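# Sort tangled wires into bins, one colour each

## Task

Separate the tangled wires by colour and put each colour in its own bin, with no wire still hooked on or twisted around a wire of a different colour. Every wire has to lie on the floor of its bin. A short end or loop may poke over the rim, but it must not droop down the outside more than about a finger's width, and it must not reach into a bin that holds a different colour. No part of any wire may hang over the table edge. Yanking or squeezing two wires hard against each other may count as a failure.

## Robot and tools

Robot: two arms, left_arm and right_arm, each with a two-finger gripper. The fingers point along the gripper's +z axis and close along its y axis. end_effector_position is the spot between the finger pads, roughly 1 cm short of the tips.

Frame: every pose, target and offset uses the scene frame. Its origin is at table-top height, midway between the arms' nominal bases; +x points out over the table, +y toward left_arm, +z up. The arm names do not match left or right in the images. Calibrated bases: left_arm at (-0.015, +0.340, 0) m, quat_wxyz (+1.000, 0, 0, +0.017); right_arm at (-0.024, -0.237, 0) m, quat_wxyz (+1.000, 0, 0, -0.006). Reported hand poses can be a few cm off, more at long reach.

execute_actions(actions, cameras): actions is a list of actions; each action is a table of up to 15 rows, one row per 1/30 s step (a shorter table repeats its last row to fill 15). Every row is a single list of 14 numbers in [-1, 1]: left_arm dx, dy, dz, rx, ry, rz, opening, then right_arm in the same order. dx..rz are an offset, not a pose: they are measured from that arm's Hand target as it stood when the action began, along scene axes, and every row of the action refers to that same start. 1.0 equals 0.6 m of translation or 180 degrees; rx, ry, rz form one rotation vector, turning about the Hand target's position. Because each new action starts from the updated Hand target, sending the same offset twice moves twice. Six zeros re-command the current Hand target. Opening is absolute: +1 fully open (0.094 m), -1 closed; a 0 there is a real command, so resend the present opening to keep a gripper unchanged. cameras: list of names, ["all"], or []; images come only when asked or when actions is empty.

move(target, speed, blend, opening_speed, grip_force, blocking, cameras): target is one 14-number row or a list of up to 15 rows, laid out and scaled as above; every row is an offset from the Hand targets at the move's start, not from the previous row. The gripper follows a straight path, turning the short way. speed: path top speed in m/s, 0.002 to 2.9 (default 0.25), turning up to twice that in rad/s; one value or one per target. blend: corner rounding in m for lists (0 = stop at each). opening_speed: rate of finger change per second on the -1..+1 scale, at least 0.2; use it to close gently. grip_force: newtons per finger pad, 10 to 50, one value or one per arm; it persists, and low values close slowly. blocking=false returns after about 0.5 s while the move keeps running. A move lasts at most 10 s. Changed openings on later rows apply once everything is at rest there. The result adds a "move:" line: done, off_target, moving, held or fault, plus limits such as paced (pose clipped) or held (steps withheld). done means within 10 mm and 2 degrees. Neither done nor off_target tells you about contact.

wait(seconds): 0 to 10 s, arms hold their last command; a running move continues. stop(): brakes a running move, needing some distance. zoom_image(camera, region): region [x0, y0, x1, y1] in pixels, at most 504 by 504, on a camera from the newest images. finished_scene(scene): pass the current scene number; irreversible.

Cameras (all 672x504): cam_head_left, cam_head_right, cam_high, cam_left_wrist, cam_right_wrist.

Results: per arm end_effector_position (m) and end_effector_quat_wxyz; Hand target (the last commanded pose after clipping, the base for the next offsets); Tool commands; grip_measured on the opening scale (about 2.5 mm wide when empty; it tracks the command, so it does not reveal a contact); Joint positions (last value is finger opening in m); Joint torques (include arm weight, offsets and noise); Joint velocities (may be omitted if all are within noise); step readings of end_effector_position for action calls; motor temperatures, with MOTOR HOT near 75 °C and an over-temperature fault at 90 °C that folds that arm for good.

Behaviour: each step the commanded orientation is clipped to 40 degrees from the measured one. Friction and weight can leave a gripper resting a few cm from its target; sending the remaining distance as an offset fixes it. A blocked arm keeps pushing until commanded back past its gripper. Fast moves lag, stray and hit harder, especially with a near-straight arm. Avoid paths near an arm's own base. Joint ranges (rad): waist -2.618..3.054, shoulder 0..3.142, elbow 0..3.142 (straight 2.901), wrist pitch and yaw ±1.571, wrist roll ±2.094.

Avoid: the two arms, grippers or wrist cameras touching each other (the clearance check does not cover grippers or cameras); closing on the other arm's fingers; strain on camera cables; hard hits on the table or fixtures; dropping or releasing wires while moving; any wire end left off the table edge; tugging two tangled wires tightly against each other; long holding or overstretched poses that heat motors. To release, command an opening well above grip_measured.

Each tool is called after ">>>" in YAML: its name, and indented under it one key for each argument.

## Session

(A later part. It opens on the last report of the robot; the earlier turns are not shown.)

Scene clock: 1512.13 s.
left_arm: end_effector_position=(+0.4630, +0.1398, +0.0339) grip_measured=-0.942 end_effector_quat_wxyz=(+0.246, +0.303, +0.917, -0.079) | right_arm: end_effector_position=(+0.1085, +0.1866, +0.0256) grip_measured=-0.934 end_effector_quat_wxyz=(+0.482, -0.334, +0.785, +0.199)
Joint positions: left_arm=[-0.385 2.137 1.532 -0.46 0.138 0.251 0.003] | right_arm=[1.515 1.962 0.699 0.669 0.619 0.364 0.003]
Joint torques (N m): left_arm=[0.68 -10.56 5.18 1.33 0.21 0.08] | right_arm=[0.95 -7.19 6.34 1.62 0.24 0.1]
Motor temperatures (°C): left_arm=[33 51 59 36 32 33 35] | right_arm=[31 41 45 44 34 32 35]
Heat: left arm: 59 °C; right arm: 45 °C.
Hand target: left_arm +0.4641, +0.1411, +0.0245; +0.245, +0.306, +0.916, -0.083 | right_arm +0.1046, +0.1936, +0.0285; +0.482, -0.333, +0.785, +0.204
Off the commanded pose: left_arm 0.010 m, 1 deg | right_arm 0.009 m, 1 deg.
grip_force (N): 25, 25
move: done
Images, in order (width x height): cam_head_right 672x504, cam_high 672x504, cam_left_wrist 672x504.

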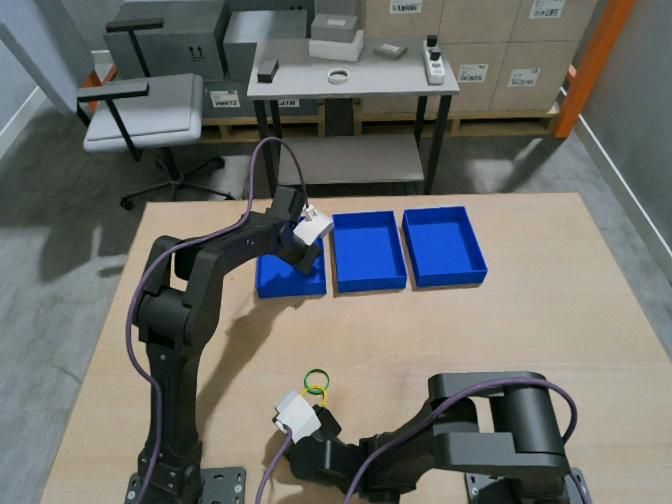

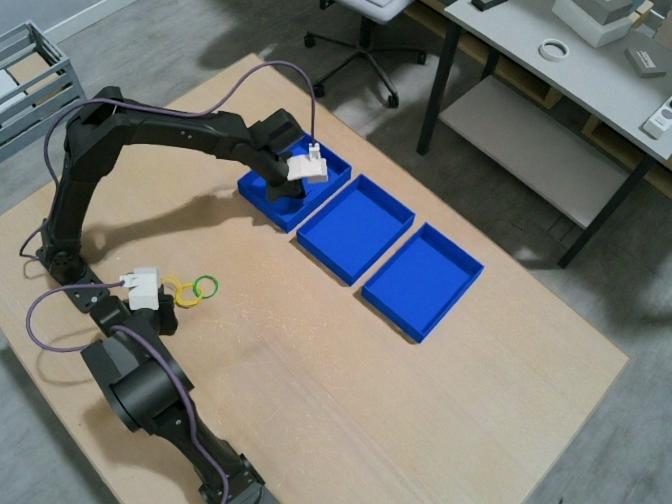

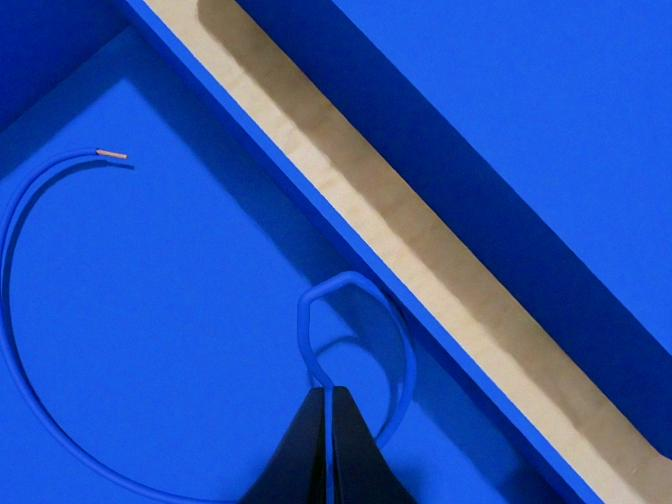

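>>> move:
  target:
    - [0,0,-0.02,0,0,0,-0.95,0,0,0,0,0,0,-0.95]
    - [0,0,-0.02,0,0,0,-0.6,0,0,0,0,0,0,-0.95]
    - [-0.03,0.02,0.35,0,0,0,-0.6,0,0,0,0,0,0,-0.95]
  speed: [0.06,0.06,0.12]
  opening_speed: 0.4
  cameras: ["cam_left_wrist","cam_head_right"]

>>> zoom_image:
  camera: "cam_head_right"
  region: [220, 170, 350, 300]

Scene clock: 1529.37 s.
left_arm: end_effector_position=(+0.4463, +0.1508, +0.2390) grip_measured=-0.603 end_effector_quat_wxyz=(+0.255, +0.303, +0.914, -0.081) | right_arm: end_effector_position=(+0.1085, +0.1866, +0.0256) grip_measured=-0.934 end_effector_quat_wxyz=(+0.482, -0.334, +0.785, +0.199)
Joint positions: left_arm=[-0.372 2.057 2.235 -1.224 0.147 0.263 0.019] | right_arm=[1.515 1.962 0.699 0.669 0.619 0.364 0.003]
Joint torques (N m): left_arm=[0.64 -9.59 7.28 0.86 0.17 0.12] | right_arm=[0.95 -7.19 6.34 1.62 0.24 0.1]
Motor temperatures (°C): left_arm=[33 50 58 36 32 33 35] | right_arm=[31 41 45 43 34 32 35]
Heat: left arm: 58 °C; right arm: 45 °C.
Hand target: left_arm +0.4461, +0.1530, +0.2344; +0.244, +0.306, +0.916, -0.083 | right_arm +0.1046, +0.1936, +0.0285; +0.482, -0.333, +0.785, +0.204
Off the commanded pose: left_arm 0.005 m, 1 deg | right_arm 0.009 m, 1 deg.
grip_force (N): 25, 25
move: done; target 2's new opening was sent with left_arm's hand 0.012 m and 1 deg from that target
Images, in order (width x height): cam_head_right 672x504, cam_left_wrist 672x504.

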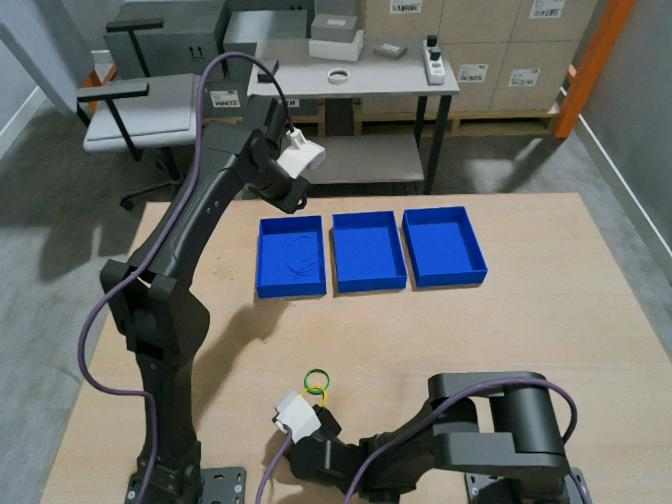

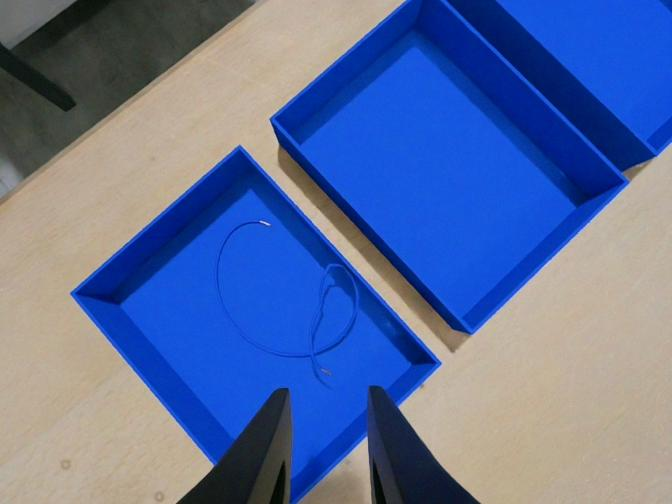

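Scaled by 3.877 from the camera's 672x504 image, which has a finer 960x720 frame.

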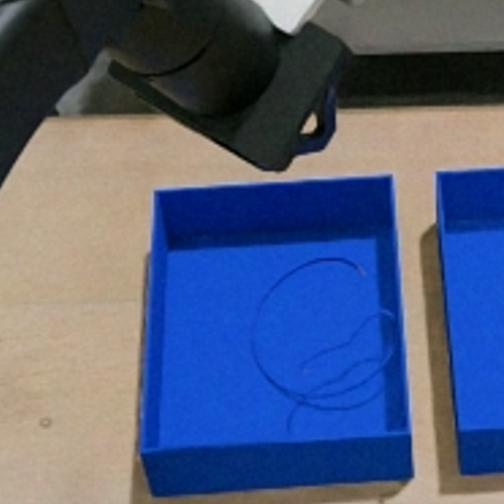

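>>> move:
  target:
    - [-0.2,0.1,0.0,0,0,0,-0.6,0.03,-0.1,0.15,0,0,0,-0.95]
    - [-0.3,0.08,0.0,0,0,0,-0.6,0.23,-0.3,0.3,0,0,0,-0.95]
  speed: 0.12
  blend: 0.03
  cameras: ["cam_left_wrist","cam_right_wrist","cam_head_right"]

>>> zoom_image:
  camera: "cam_right_wrist"
  region: [250, 250, 500, 500]

Scene clock: 1549.47 s.
left_arm: end_effector_position=(+0.2704, +0.2010, +0.2346) grip_measured=-0.603 end_effector_quat_wxyz=(+0.244, +0.307, +0.916, -0.082) | right_arm: end_effector_position=(+0.2400, +0.0107, +0.1871) grip_measured=-0.934 end_effector_quat_wxyz=(+0.464, -0.333, +0.797, +0.194)
Joint positions: left_arm=[-0.416 1.327 1.4 -1.138 0.132 0.231 0.019] | right_arm=[0.733 1.079 0.678 -0.115 -0.061 -0.033 0.003]
Joint torques (N m): left_arm=[-0.65 -5.79 4.94 1.03 0.09 -0.05] | right_arm=[-0.46 -3.7 10.19 1.94 -0.22 -0.08]
Motor temperatures (°C): left_arm=[33 50 58 36 32 33 35] | right_arm=[31 41 45 44 34 32 35]
Heat: left arm: 58 °C; right arm: 45 °C.
Hand target: left_arm +0.2661, +0.2010, +0.2343; +0.244, +0.306, +0.916, -0.083 | right_arm +0.2426, +0.0136, +0.2085; +0.482, -0.332, +0.785, +0.204
Off the commanded pose: left_arm 0.004 m, 0 deg | right_arm 0.022 m, 3 deg.
grip_force (N): 25, 25
move: off_target (right_arm)
Images, in order (width x height): cam_head_right 672x504, cam_left_wrist 672x504, cam_right_wrist 672x504.

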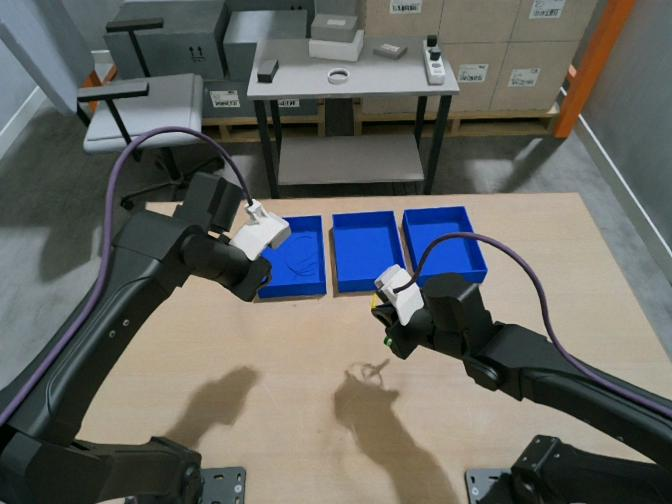

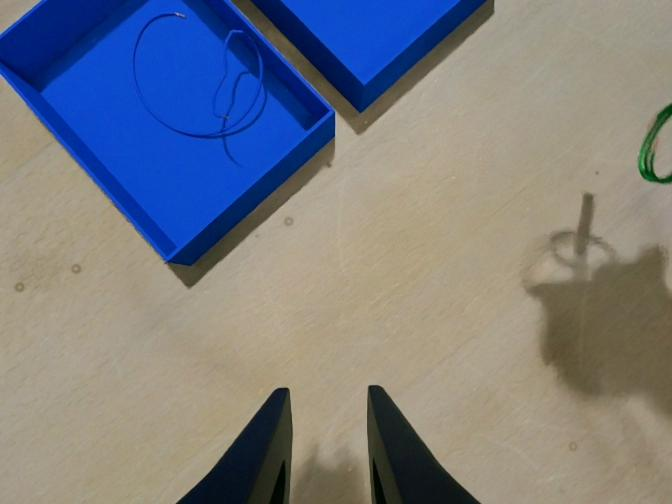

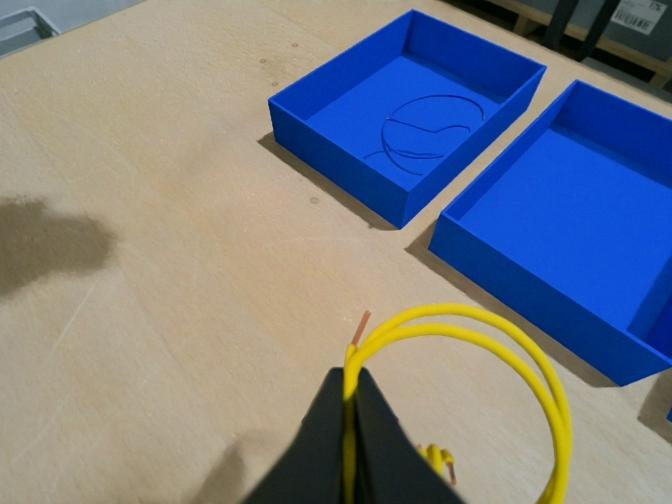

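Scaled by 2.016 from the camera's 672x504 image, which has a finer 960x720 frame.

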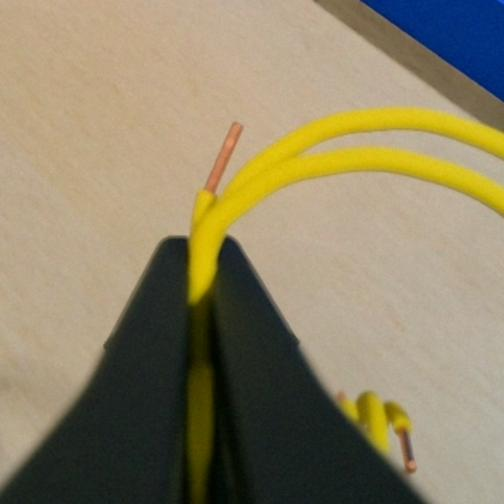

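>>> move:
  target: [-0.163,-0.128,-0.057,-0.097,-0.103,-0.071,-0.6,0,0,0,0,0,0,-0.95]
  speed: 0.12
  cameras: ["cam_left_wrist","cam_right_wrist","cam_head_right"]

>>> zoom_image:
  camera: "cam_left_wrist"
  region: [250, 100, 600, 400]

Scene clock: 1566.10 s.
left_arm: end_effector_position=(+0.1685, +0.1245, +0.2002) grip_measured=-0.603 end_effector_quat_wxyz=(+0.415, +0.378, +0.804, -0.194) | right_arm: end_effector_position=(+0.2398, +0.0107, +0.1870) grip_measured=-0.934 end_effector_quat_wxyz=(+0.464, -0.333, +0.797, +0.195)
Joint positions: left_arm=[-0.894 0.77 0.702 -0.551 0.015 0.012 0.019] | right_arm=[0.733 1.079 0.678 -0.116 -0.061 -0.033 0.003]
Joint torques (N m): left_arm=[-0.64 -1.42 5.6 1.72 -0.07 -0.08] | right_arm=[-0.44 -3.71 10.18 1.91 -0.23 -0.06]
Motor temperatures (°C): left_arm=[33 48 57 36 32 33 35] | right_arm=[31 41 46 44 34 32 35]
Heat: left arm: 57 °C; right arm: 46 °C.
Hand target: left_arm +0.1684, +0.1242, +0.2003; +0.421, +0.374, +0.803, -0.196 | right_arm +0.2426, +0.0136, +0.2086; +0.482, -0.332, +0.785, +0.204
Off the commanded pose: left_arm 0.000 m, 1 deg | right_arm 0.022 m, 3 deg.
grip_force (N): 25, 25
move: off_target (right_arm)
Images, in order (width x height): cam_head_right 672x504, cam_left_wrist 672x504, cam_right_wrist 672x504.

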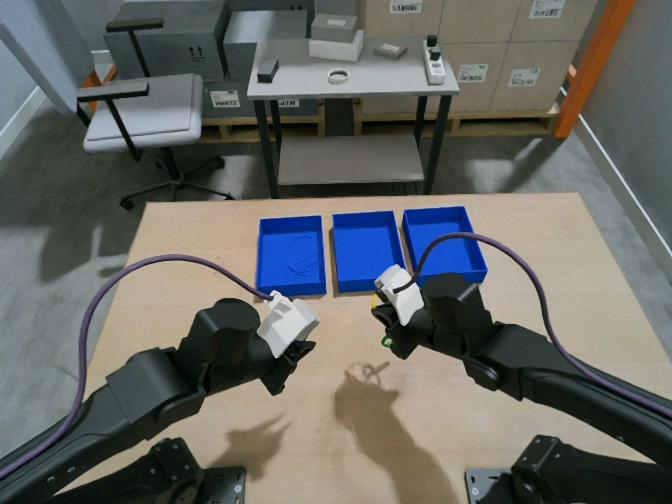

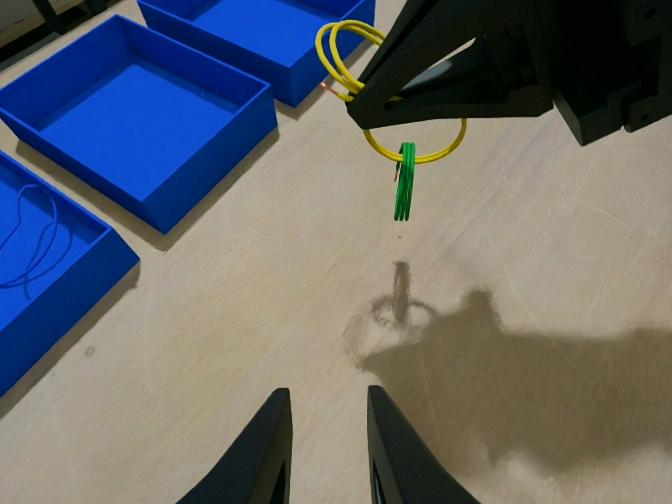

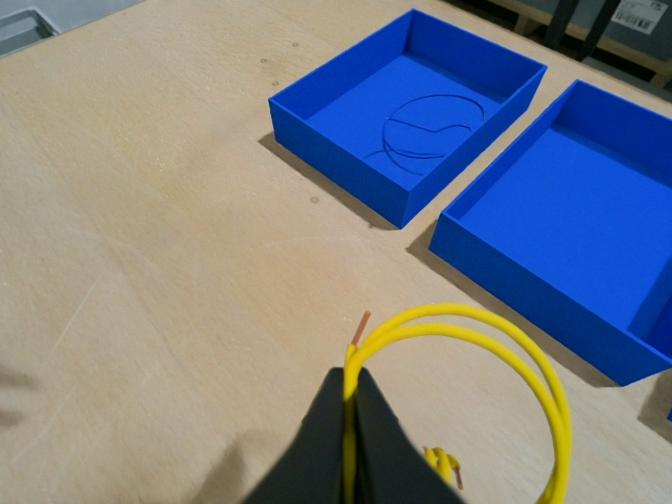

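Scaled by 1.440 from the camera's 672x504 image, which has a finer 960x720 frame.

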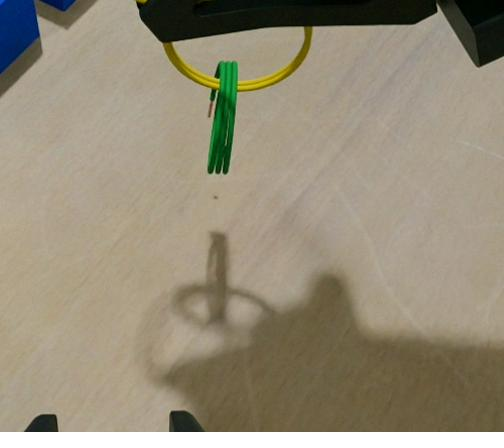

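>>> zoom_image:
  camera: "cam_left_wrist"
  region: [350, 100, 480, 230]

Scaled by 3.877 from the camera's 672x504 image, which has a finer 960x720 frame.

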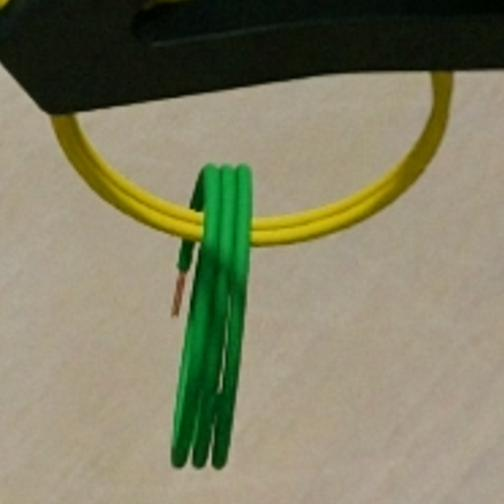

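>>> move:
  target: [0,0,0,0,0,0,-0.6,0,0,0,0,0,-0.361,-0.95]
  speed: 0.2
  cameras: ["cam_left_wrist","cam_right_wrist","cam_head_right"]

>>> zoom_image:
  camera: "cam_left_wrist"
  region: [300, 50, 550, 300]

Scene clock: 1581.23 s.
left_arm: end_effector_position=(+0.1686, +0.1246, +0.2003) grip_measured=-0.603 end_effector_quat_wxyz=(+0.415, +0.378, +0.804, -0.194) | right_arm: end_effector_position=(+0.2410, +0.0198, +0.1987) grip_measured=-0.934 end_effector_quat_wxyz=(+0.517, -0.023, +0.856, +0.011)
Joint positions: left_arm=[-0.894 0.77 0.702 -0.55 0.014 0.012 0.019] | right_arm=[1.179 1.409 1.001 -0.471 0.922 0.76 0.003]
Joint torques (N m): left_arm=[-0.64 -1.37 5.34 1.75 -0.02 -0.12] | right_arm=[-0.01 -5.08 6.42 1.38 0.4 -0.02]
Motor temperatures (°C): left_arm=[33 45 56 37 32 33 35] | right_arm=[31 40 46 44 34 32 35]
Heat: left arm: 56 °C; right arm: 46 °C.
Hand target: left_arm +0.1684, +0.1242, +0.2003; +0.421, +0.374, +0.803, -0.196 | right_arm +0.2410, +0.0186, +0.1994; +0.518, -0.023, +0.855, +0.009 (not the last commanded pose)
Off the commanded pose: left_arm 0.000 m, 1 deg | right_arm 0.012 m, 22 deg.
grip_force (N): 25, 25
move: held (right_arm; a check stopped the path); limits=held
pose unreachable (right arm): on one or more control steps of this call, first in action 0 (counted from 0), this arm could not follow its commanded pose, so it was not sent that pose on those steps. It may still have moved: this result reports where it is.
cause: moving toward the commanded pose would bring a part of the arm too close to another arm (this arm's wrist (the part past joint 4) and the left arm's wrist camera, along the way the arms are being sent, or toward where that arm still pushes).
Images, in order (width x height): cam_head_right 672x504, cam_left_wrist 672x504, cam_right_wrist 672x504.

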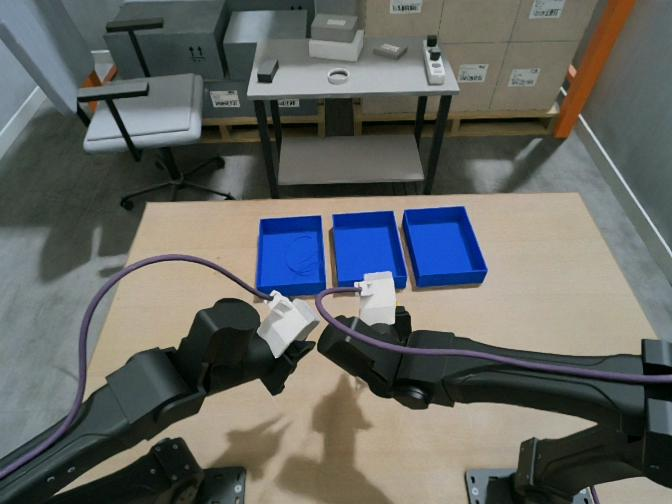

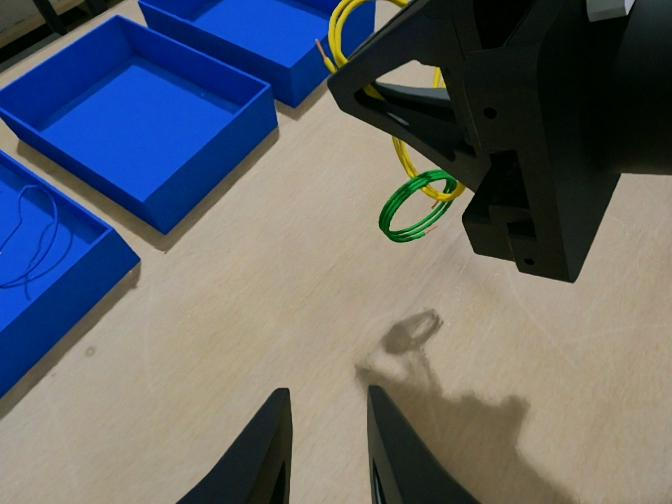

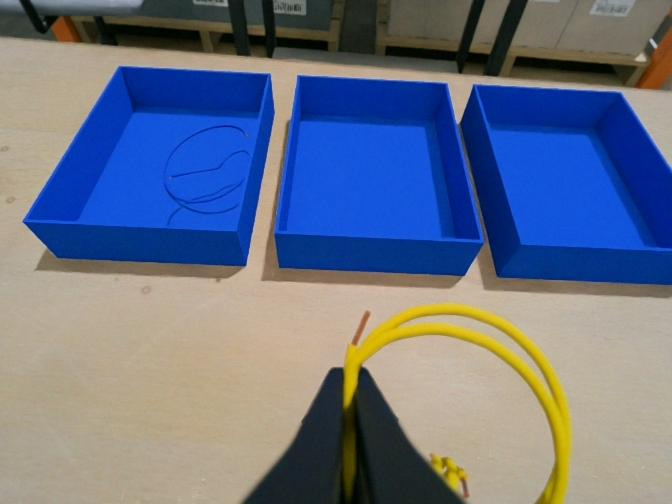

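Scaled by 2.016 from the camera's 672x504 image, which has a finer 960x720 frame.

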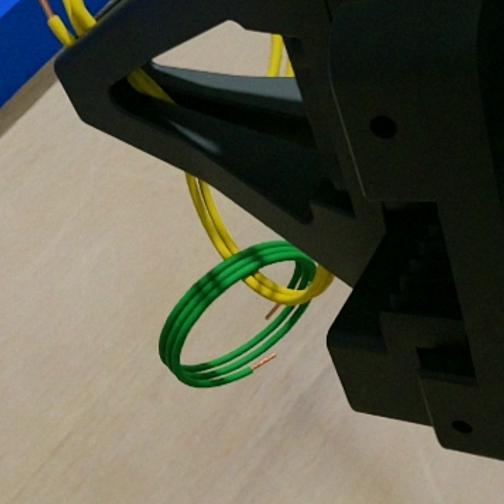

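>>> move:
  target:
    - [0.05,0.15,0.08,0,0,0,-0.6,0,0,0.0,0,0,0,-0.95]
    - [0.08,0.25,0.05,0.097,0.103,0.071,-0.6,0.05,0,0.02,0,0.242,0,-0.95]
  speed: 0.15
  cameras: ["cam_left_wrist","cam_right_wrist"]

>>> move:
  target:
    - [0,0,0,0,0,0,-0.6,0,0,-0.15,0,0,0,-0.95]
    - [0.0,0,0,0,0,0,-0.6,0.0,-0.13,-0.31,0,0,0,-0.95]
  speed: 0.07
  blend: 0.01
  cameras: ["cam_left_wrist","cam_right_wrist"]

Scene clock: 1604.40 s.
left_arm: end_effector_position=(+0.2181, +0.2724, +0.2257) grip_measured=-0.603 end_effector_quat_wxyz=(+0.246, +0.313, +0.914, -0.082) | right_arm: end_effector_position=(+0.2673, +0.0159, +0.2081) grip_measured=-0.934 end_effector_quat_wxyz=(+0.164, -0.017, +0.986, +0.015)
Joint positions: left_arm=[-0.12 1.084 1.221 -1.252 0.271 0.51 0.019] | right_arm=[0.823 1.8 1.845 -1.361 0.212 0.75 0.003]
Joint torques (N m): left_arm=[0.46 -1.81 7.38 0.69 0.17 -0.1] | right_arm=[-0.34 -6.39 8.81 0.64 0.01 -0.07]
Motor temperatures (°C): left_arm=[33 43 56 38 32 33 35] | right_arm=[31 40 47 43 34 32 35]
Heat: left arm: 56 °C; right arm: 47 °C.
Hand target: left_arm +0.2163, +0.2742, +0.2303; +0.245, +0.306, +0.916, -0.083 | right_arm +0.2710, +0.0185, +0.2114; +0.164, -0.018, +0.986, +0.017
Off the commanded pose: left_arm 0.005 m, 1 deg | right_arm 0.006 m, 0 deg.
grip_force (N): 25, 25
move: done
Images, in order (width x height): cam_left_wrist 672x504, cam_right_wrist 672x504.

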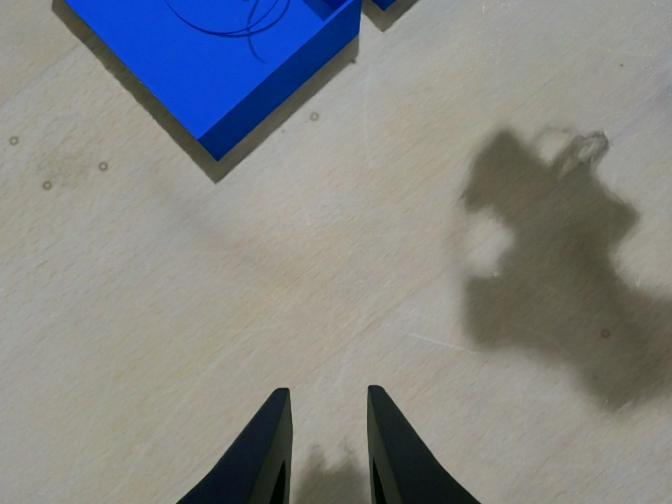

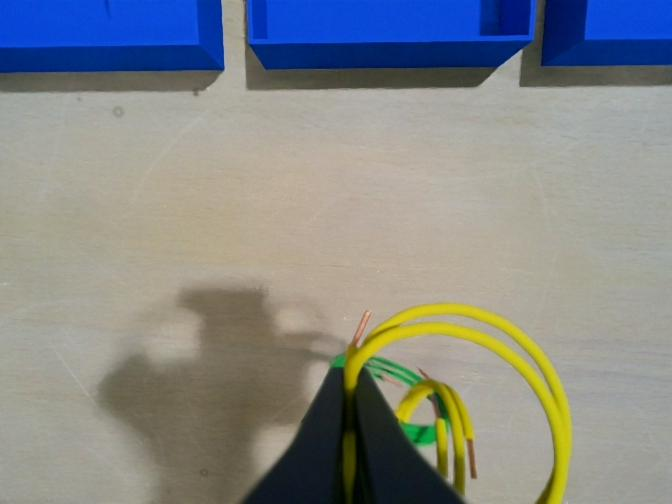

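Scene clock: 1608.13 s.
left_arm: end_effector_position=(+0.2181, +0.2725, +0.2257) grip_measured=-0.603 end_effector_quat_wxyz=(+0.246, +0.312, +0.914, -0.082) | right_arm: end_effector_position=(+0.2705, -0.0583, +0.0211) grip_measured=-0.934 end_effector_quat_wxyz=(+0.156, -0.019, +0.988, +0.009)
Joint positions: left_arm=[-0.12 1.084 1.221 -1.253 0.271 0.51 0.019] | right_arm=[0.64 1.706 0.971 -0.566 0.163 0.569 0.003]
Joint torques (N m): left_arm=[0.9 -1.76 7.39 0.75 0.18 -0.13] | right_arm=[-0.53 -8.69 4.21 0.97 -0.02 -0.05]
Motor temperatures (°C): left_arm=[33 43 57 38 32 33 35] | right_arm=[31 41 46 43 34 32 35]
Heat: left arm: 57 °C; right arm: 46 °C.
Hand target: left_arm +0.2164, +0.2742, +0.2303; +0.245, +0.306, +0.916, -0.083 | right_arm +0.2710, -0.0595, +0.0254; +0.164, -0.018, +0.986, +0.017
Off the commanded pose: left_arm 0.005 m, 1 deg | right_arm 0.005 m, 1 deg.
grip_force (N): 25, 25
move: done
Images, in order (width x height): cam_left_wrist 672x504, cam_right_wrist 672x504.

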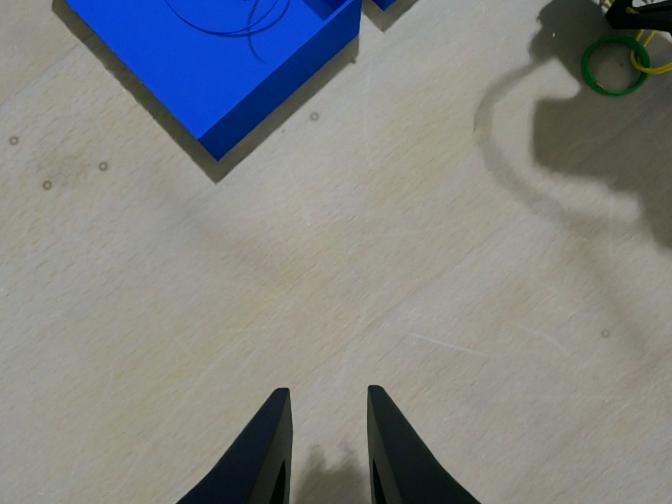

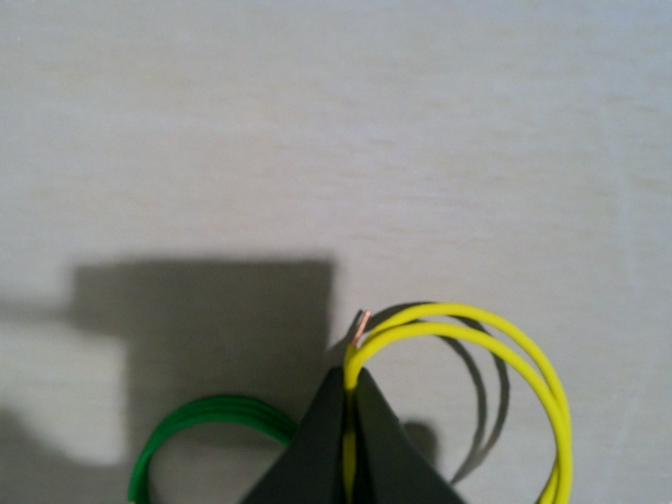

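>>> move:
  target: [0.095,-0.39,-0.25,0,0,0,-0.6,0.0,-0.02,0,0,0,0,-0.95]
  speed: 0.15
  cameras: ["cam_left_wrist"]

>>> zoom_image:
  camera: "cam_left_wrist"
  region: [280, 180, 530, 430]

Scene clock: 1631.40 s.
left_arm: end_effector_position=(+0.2493, +0.0865, +0.0901) grip_measured=-0.603 end_effector_quat_wxyz=(+0.210, +0.323, +0.920, -0.075) | right_arm: end_effector_position=(+0.2708, -0.0686, +0.0203) grip_measured=-0.934 end_effector_quat_wxyz=(+0.155, -0.019, +0.988, +0.009)
Joint positions: left_arm=[-0.824 1.551 1.043 -0.616 -0.046 -0.103 0.019] | right_arm=[0.61 1.686 0.945 -0.556 0.153 0.539 0.003]
Joint torques (N m): left_arm=[0.47 -7.87 5.9 0.95 -0.03 0.01] | right_arm=[-0.58 -8.87 4.12 0.95 -0.02 -0.06]
Motor temperatures (°C): left_arm=[33 42 60 37 32 33 35] | right_arm=[31 42 44 42 34 32 35]
Heat: left arm: 60 °C; right arm: 44 °C.
Hand target: left_arm +0.2506, +0.0879, +0.0941; +0.215, +0.321, +0.919, -0.076 (not the last commanded pose) | right_arm +0.2710, -0.0703, +0.0254; +0.164, -0.018, +0.986, +0.017 (not the last commanded pose)
Off the commanded pose: left_arm 0.053 m, 5 deg | right_arm 0.006 m, 1 deg.
grip_force (N): 25, 25
move: held (left_arm; a check stopped the path); limits=held
pose unreachable (left arm): on one or more control steps of this call, first in action 0 (counted from 0), this arm could not follow its commanded pose, so it was not sent that pose on those steps. It may still have moved: this result reports where it is.
cause: moving toward the commanded pose would bring a part of the arm too close to another arm (this arm's wrist camera and the right arm's wrist (the part past joint 4), 27 mm apart when this arm was first held).
Images, in order (width x height): cam_left_wrist 672x504.

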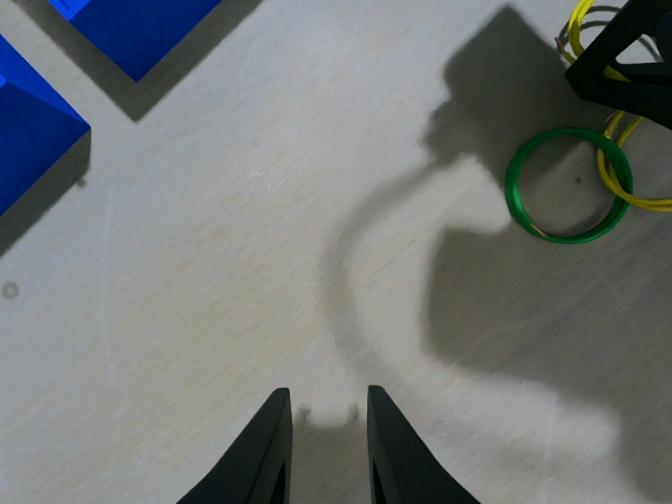

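Scaled by 2.016 from the camera's 672x504 image, which has a finer 960x720 frame.

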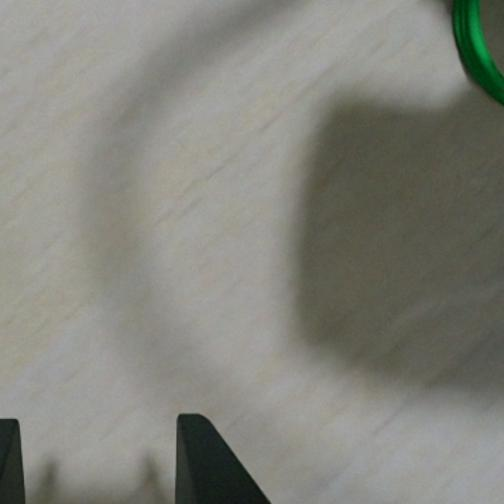

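>>> move:
  target:
    - [0,0,0,0,0,0,-0.6,0.0,0,0,0,0,0,-0.6]
    - [0,0,0,0,0,0,-0.6,0.0,0,0.1,0,0,0,-0.6]
    - [0,0,0,0,0,0,-0.6,0.0,-0.2,0.12,0,0,0,-0.6]
  speed: 0.12
  opening_speed: 0.4
  cameras: ["cam_left_wrist"]

>>> move:
  target: [0.035,-0.11,-0.06,0,0,0,-0.6,0.0,0,0,0,0,0,-0.6]
  speed: 0.12
  cameras: ["cam_left_wrist"]

>>> zoom_image:
  camera: "cam_left_wrist"
  region: [280, 180, 530, 430]

Scene clock: 1649.00 s.
left_arm: end_effector_position=(+0.2493, +0.0865, +0.0901) grip_measured=-0.603 end_effector_quat_wxyz=(+0.210, +0.323, +0.920, -0.075) | right_arm: end_effector_position=(+0.2776, -0.1902, +0.0970) grip_measured=-0.601 end_effector_quat_wxyz=(+0.165, -0.015, +0.986, +0.012)
Joint positions: left_arm=[-0.824 1.551 1.043 -0.616 -0.046 -0.103 0.019] | right_arm=[0.178 1.401 0.981 -0.819 0.025 0.132 0.019]
Joint torques (N m): left_arm=[0.24 -7.76 5.97 0.99 -0.02 -0.01] | right_arm=[-0.27 -6.38 4.83 0.84 -0.16 -0.09]
Motor temperatures (°C): left_arm=[33 45 57 37 32 33 35] | right_arm=[31 42 44 41 34 32 35]
Heat: left arm: 57 °C; right arm: 44 °C.
Hand target: left_arm +0.2506, +0.0879, +0.0941; +0.215, +0.321, +0.919, -0.076 | right_arm +0.2710, -0.1903, +0.0974; +0.164, -0.018, +0.986, +0.017
Off the commanded pose: left_arm 0.004 m, 1 deg | right_arm 0.007 m, 1 deg.
grip_force (N): 25, 25
move: done
Images, in order (width x height): cam_left_wrist 672x504.

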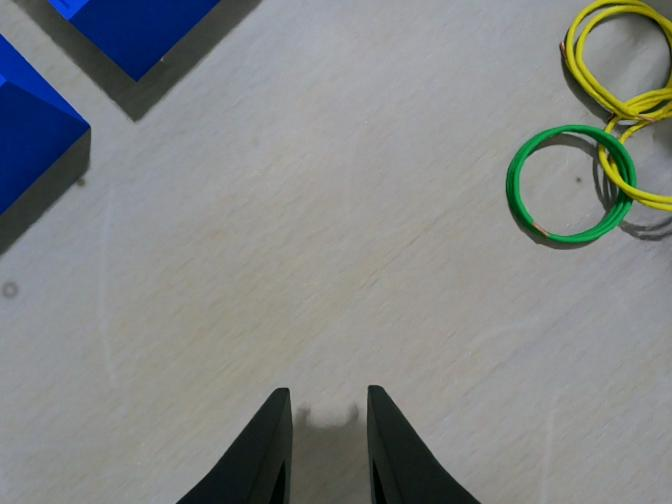

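Scene clock: 1650.17 s.
left_arm: end_effector_position=(+0.2646, +0.0301, +0.0541) grip_measured=-0.603 end_effector_quat_wxyz=(+0.201, +0.326, +0.921, -0.073) | right_arm: end_effector_position=(+0.2776, -0.1902, +0.0970) grip_measured=-0.601 end_effector_quat_wxyz=(+0.165, -0.015, +0.986, +0.012)
Joint positions: left_arm=[-0.906 1.801 1.18 -0.526 -0.077 -0.175 0.019] | right_arm=[0.178 1.401 0.981 -0.819 0.025 0.132 0.019]
Joint torques (N m): left_arm=[-0.49 -7.9 7.49 1.11 -0.18 -0.12] | right_arm=[-0.28 -6.37 4.82 0.84 -0.16 -0.07]
Motor temperatures (°C): left_arm=[33 45 57 37 32 33 35] | right_arm=[31 42 44 41 34 32 35]
Heat: left arm: 57 °C; right arm: 44 °C.
Hand target: left_arm +0.2716, +0.0219, +0.0581; +0.215, +0.321, +0.919, -0.076 | right_arm +0.2710, -0.1904, +0.0974; +0.164, -0.018, +0.986, +0.017
Off the commanded pose: left_arm 0.012 m, 2 deg | right_arm 0.007 m, 1 deg.
grip_force (N): 25, 25
move: off_target (left_arm)
Images, in order (width x height): cam_left_wrist 672x504.

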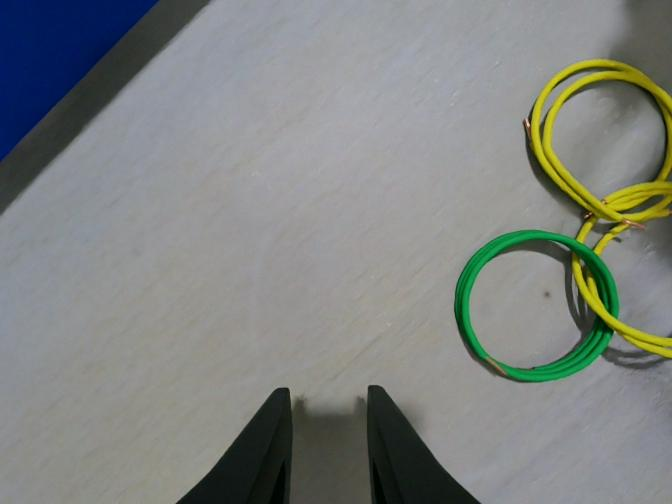

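Scaled by 2.016 from the camera's 672x504 image, which has a finer 960x720 frame.

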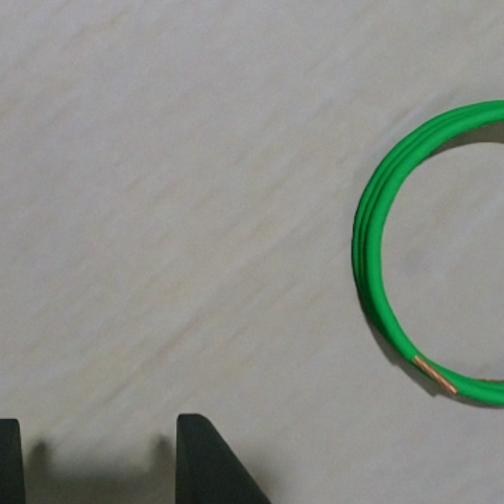

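>>> move:
  target: [-0.038,-0.045,-0.042,0,0,0,-0.75,0.0,0,0,0,0,0,-0.6]
  speed: 0.08
  cameras: ["cam_left_wrist"]

>>> zoom_image:
  camera: "cam_left_wrist"
  region: [250, 230, 500, 480]

Scene clock: 1668.10 s.
left_arm: end_effector_position=(+0.2455, -0.0018, +0.0356) grip_measured=-0.747 end_effector_quat_wxyz=(+0.208, +0.326, +0.919, -0.078) | right_arm: end_effector_position=(+0.2776, -0.1902, +0.0970) grip_measured=-0.601 end_effector_quat_wxyz=(+0.165, -0.015, +0.986, +0.012)
Joint positions: left_arm=[-1.005 1.868 1.18 -0.45 -0.117 -0.263 0.012] | right_arm=[0.178 1.401 0.981 -0.819 0.025 0.132 0.019]
Joint torques (N m): left_arm=[-0.4 -8.2 6.06 1.15 -0.15 -0.1] | right_arm=[-0.27 -6.38 4.82 0.84 -0.16 -0.07]
Motor temperatures (°C): left_arm=[33 45 60 37 32 33 35] | right_arm=[31 41 44 41 34 32 34]
Heat: left arm: 60 °C; right arm: 44 °C.
Hand target: left_arm +0.2489, -0.0051, +0.0329; +0.215, +0.321, +0.919, -0.076 | right_arm +0.2710, -0.1904, +0.0974; +0.164, -0.018, +0.986, +0.017
Off the commanded pose: left_arm 0.005 m, 1 deg | right_arm 0.007 m, 1 deg.
grip_force (N): 25, 25
move: done
Images, in order (width x height): cam_left_wrist 672x504.

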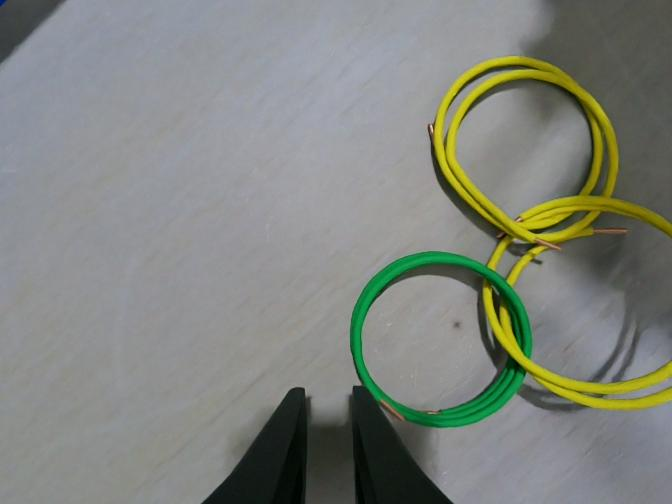

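Scaled by 2.016 from the camera's 672x504 image, which has a finer 960x720 frame.

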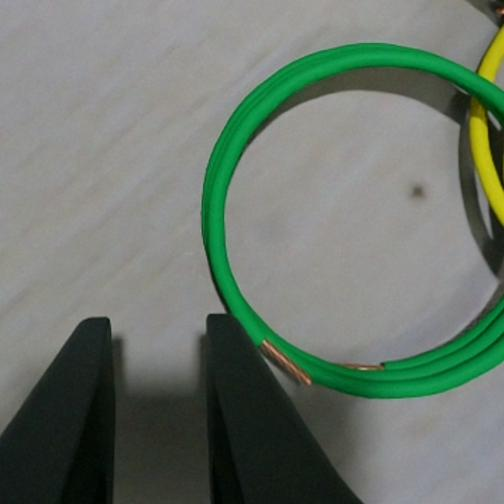

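>>> move:
  target:
    - [-0.007,-0.009,-0.015,0,0,0,-0.75,0.0,0,0,0,0,0,-0.6]
    - [-0.007,-0.009,-0.038,0,0,0,-0.75,0.0,0,0,0,0,0,-0.6]
  speed: 0.06
  cameras: ["cam_left_wrist"]

>>> zoom_image:
  camera: "cam_left_wrist"
  region: [250, 280, 450, 480]

Scene clock: 1681.77 s.
left_arm: end_effector_position=(+0.2449, -0.0103, +0.0173) grip_measured=-0.747 end_effector_quat_wxyz=(+0.213, +0.324, +0.918, -0.081) | right_arm: end_effector_position=(+0.2776, -0.1902, +0.0970) grip_measured=-0.601 end_effector_quat_wxyz=(+0.165, -0.015, +0.986, +0.012)
Joint positions: left_arm=[-1.021 1.917 1.16 -0.37 -0.125 -0.28 0.012] | right_arm=[0.178 1.401 0.981 -0.819 0.025 0.132 0.019]
Joint torques (N m): left_arm=[-0.57 -8.28 4.79 1.18 -0.16 -0.12] | right_arm=[-0.28 -6.37 4.82 0.84 -0.16 -0.07]
Motor temperatures (°C): left_arm=[33 44 59 37 32 33 35] | right_arm=[31 40 43 41 34 32 34]
Heat: left arm: 59 °C; right arm: 43 °C.
Hand target: left_arm +0.2447, -0.0105, +0.0101; +0.215, +0.321, +0.919, -0.076 | right_arm +0.2710, -0.1904, +0.0974; +0.164, -0.018, +0.986, +0.017
Off the commanded pose: left_arm 0.007 m, 1 deg | right_arm 0.007 m, 1 deg.
grip_force (N): 25, 25
move: done
Images, in order (width x height): cam_left_wrist 672x504.

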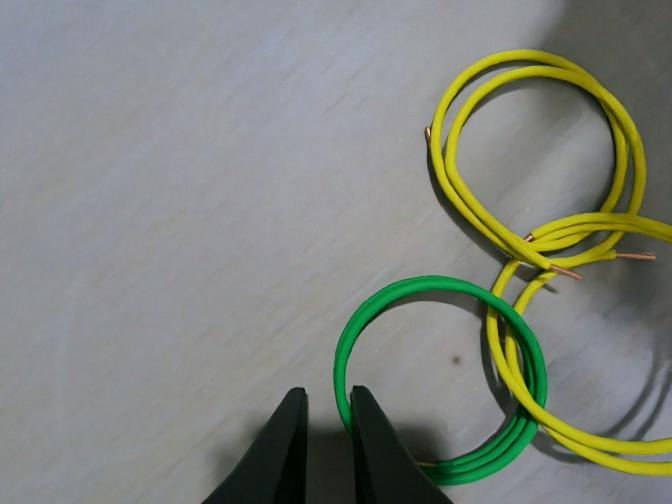

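Scaled by 2.520 from the camera's 672x504 image, which has a finer 960x720 frame.

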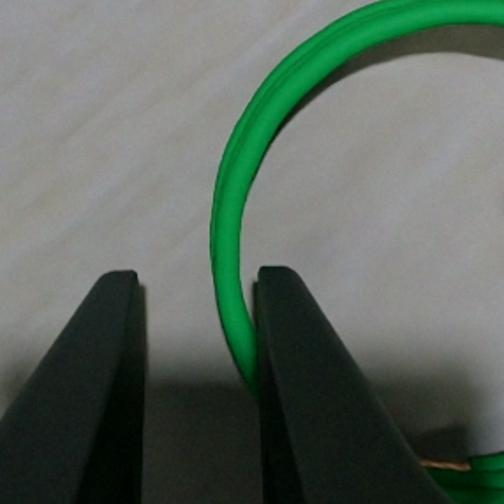

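>>> move:
  target:
    - [-0.002,-0.003,-0.006,0,0,0,-0.75,0.0,0,0,0,0,0,-0.6]
    - [-0.002,-0.003,-0.006,0,0,0,-0.95,0.0,0,0,0,0,0,-0.6]
  speed: 0.06
  opening_speed: 0.3
  cameras: ["cam_left_wrist"]

>>> zoom_image:
  camera: "cam_left_wrist"
  region: [250, 280, 450, 480]

>>> move:
  target: [0,0,0.05,0,0,0,-0.95,0.0,0,0,0,0,0,-0.6]
  speed: 0.05
  cameras: ["cam_left_wrist"]

>>> zoom_image:
  camera: "cam_left_wrist"
  region: [250, 280, 450, 480]

Scene clock: 1701.40 s.
left_arm: end_effector_position=(+0.2446, -0.0129, +0.0153) grip_measured=-0.947 end_effector_quat_wxyz=(+0.215, +0.323, +0.918, -0.082) | right_arm: end_effector_position=(+0.2776, -0.1902, +0.0970) grip_measured=-0.601 end_effector_quat_wxyz=(+0.165, -0.015, +0.986, +0.012)
Joint positions: left_arm=[-1.025 1.925 1.16 -0.358 -0.127 -0.285 0.002] | right_arm=[0.178 1.401 0.981 -0.819 0.025 0.132 0.019]
Joint torques (N m): left_arm=[-0.72 -8.27 4.71 1.18 -0.15 -0.12] | right_arm=[-0.28 -6.38 4.82 0.84 -0.16 -0.07]
Motor temperatures (°C): left_arm=[33 45 57 37 32 33 35] | right_arm=[31 40 43 41 34 32 34]
Heat: left arm: 57 °C; right arm: 43 °C.
Hand target: left_arm +0.2435, -0.0123, +0.0066; +0.215, +0.321, +0.919, -0.076 | right_arm +0.2710, -0.1904, +0.0974; +0.164, -0.018, +0.986, +0.017
Off the commanded pose: left_arm 0.009 m, 1 deg | right_arm 0.007 m, 1 deg.
grip_force (N): 25, 25
move: done
Images, in order (width x height): cam_left_wrist 672x504.

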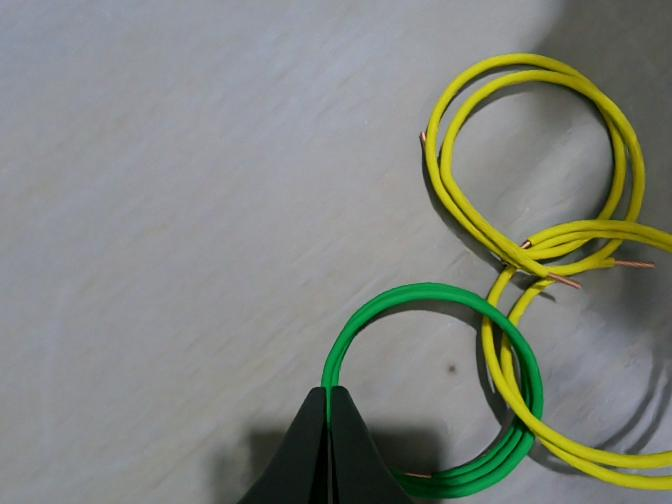

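Scaled by 2.520 from the camera's 672x504 image, which has a finer 960x720 frame.

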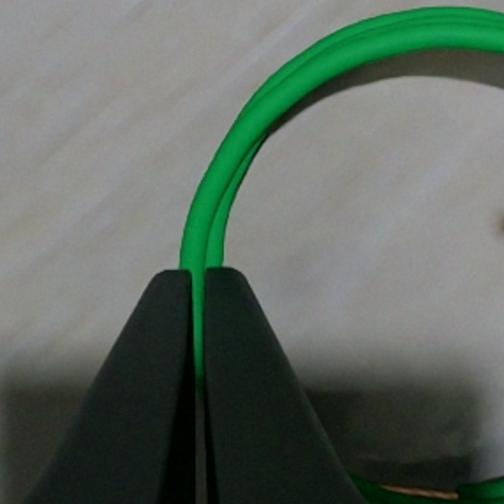

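Scene clock: 1702.67 s.
left_arm: end_effector_position=(+0.2414, -0.0081, +0.0227) grip_measured=-0.947 end_effector_quat_wxyz=(+0.203, +0.325, +0.921, -0.073) | right_arm: end_effector_position=(+0.2776, -0.1902, +0.0970) grip_measured=-0.601 end_effector_quat_wxyz=(+0.165, -0.015, +0.986, +0.012)
Joint positions: left_arm=[-1.025 1.91 1.187 -0.432 -0.127 -0.285 0.002] | right_arm=[0.178 1.401 0.981 -0.819 0.025 0.132 0.019]
Joint torques (N m): left_arm=[-0.68 -11.55 6.91 0.72 -0.15 -0.12] | right_arm=[-0.28 -6.38 4.82 0.84 -0.16 -0.07]
Motor temperatures (°C): left_arm=[33 45 57 37 32 33 35] | right_arm=[31 40 43 41 34 32 34]
Heat: left arm: 57 °C; right arm: 43 °C.
Hand target: left_arm +0.2435, -0.0123, +0.0365; +0.215, +0.321, +0.919, -0.076 | right_arm +0.2710, -0.1904, +0.0974; +0.164, -0.018, +0.986, +0.017
Off the commanded pose: left_arm 0.015 m, 2 deg | right_arm 0.007 m, 1 deg.
grip_force (N): 25, 25
move: off_target (left_arm)
Images, in order (width x height): cam_left_wrist 672x504.

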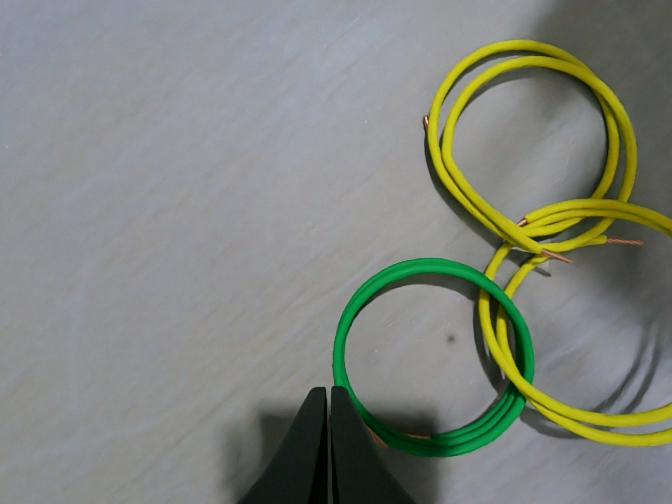

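Scaled by 2.520 from the camera's 672x504 image, which has a finer 960x720 frame.

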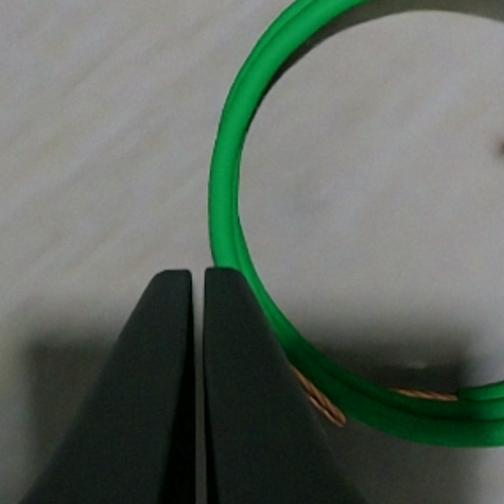

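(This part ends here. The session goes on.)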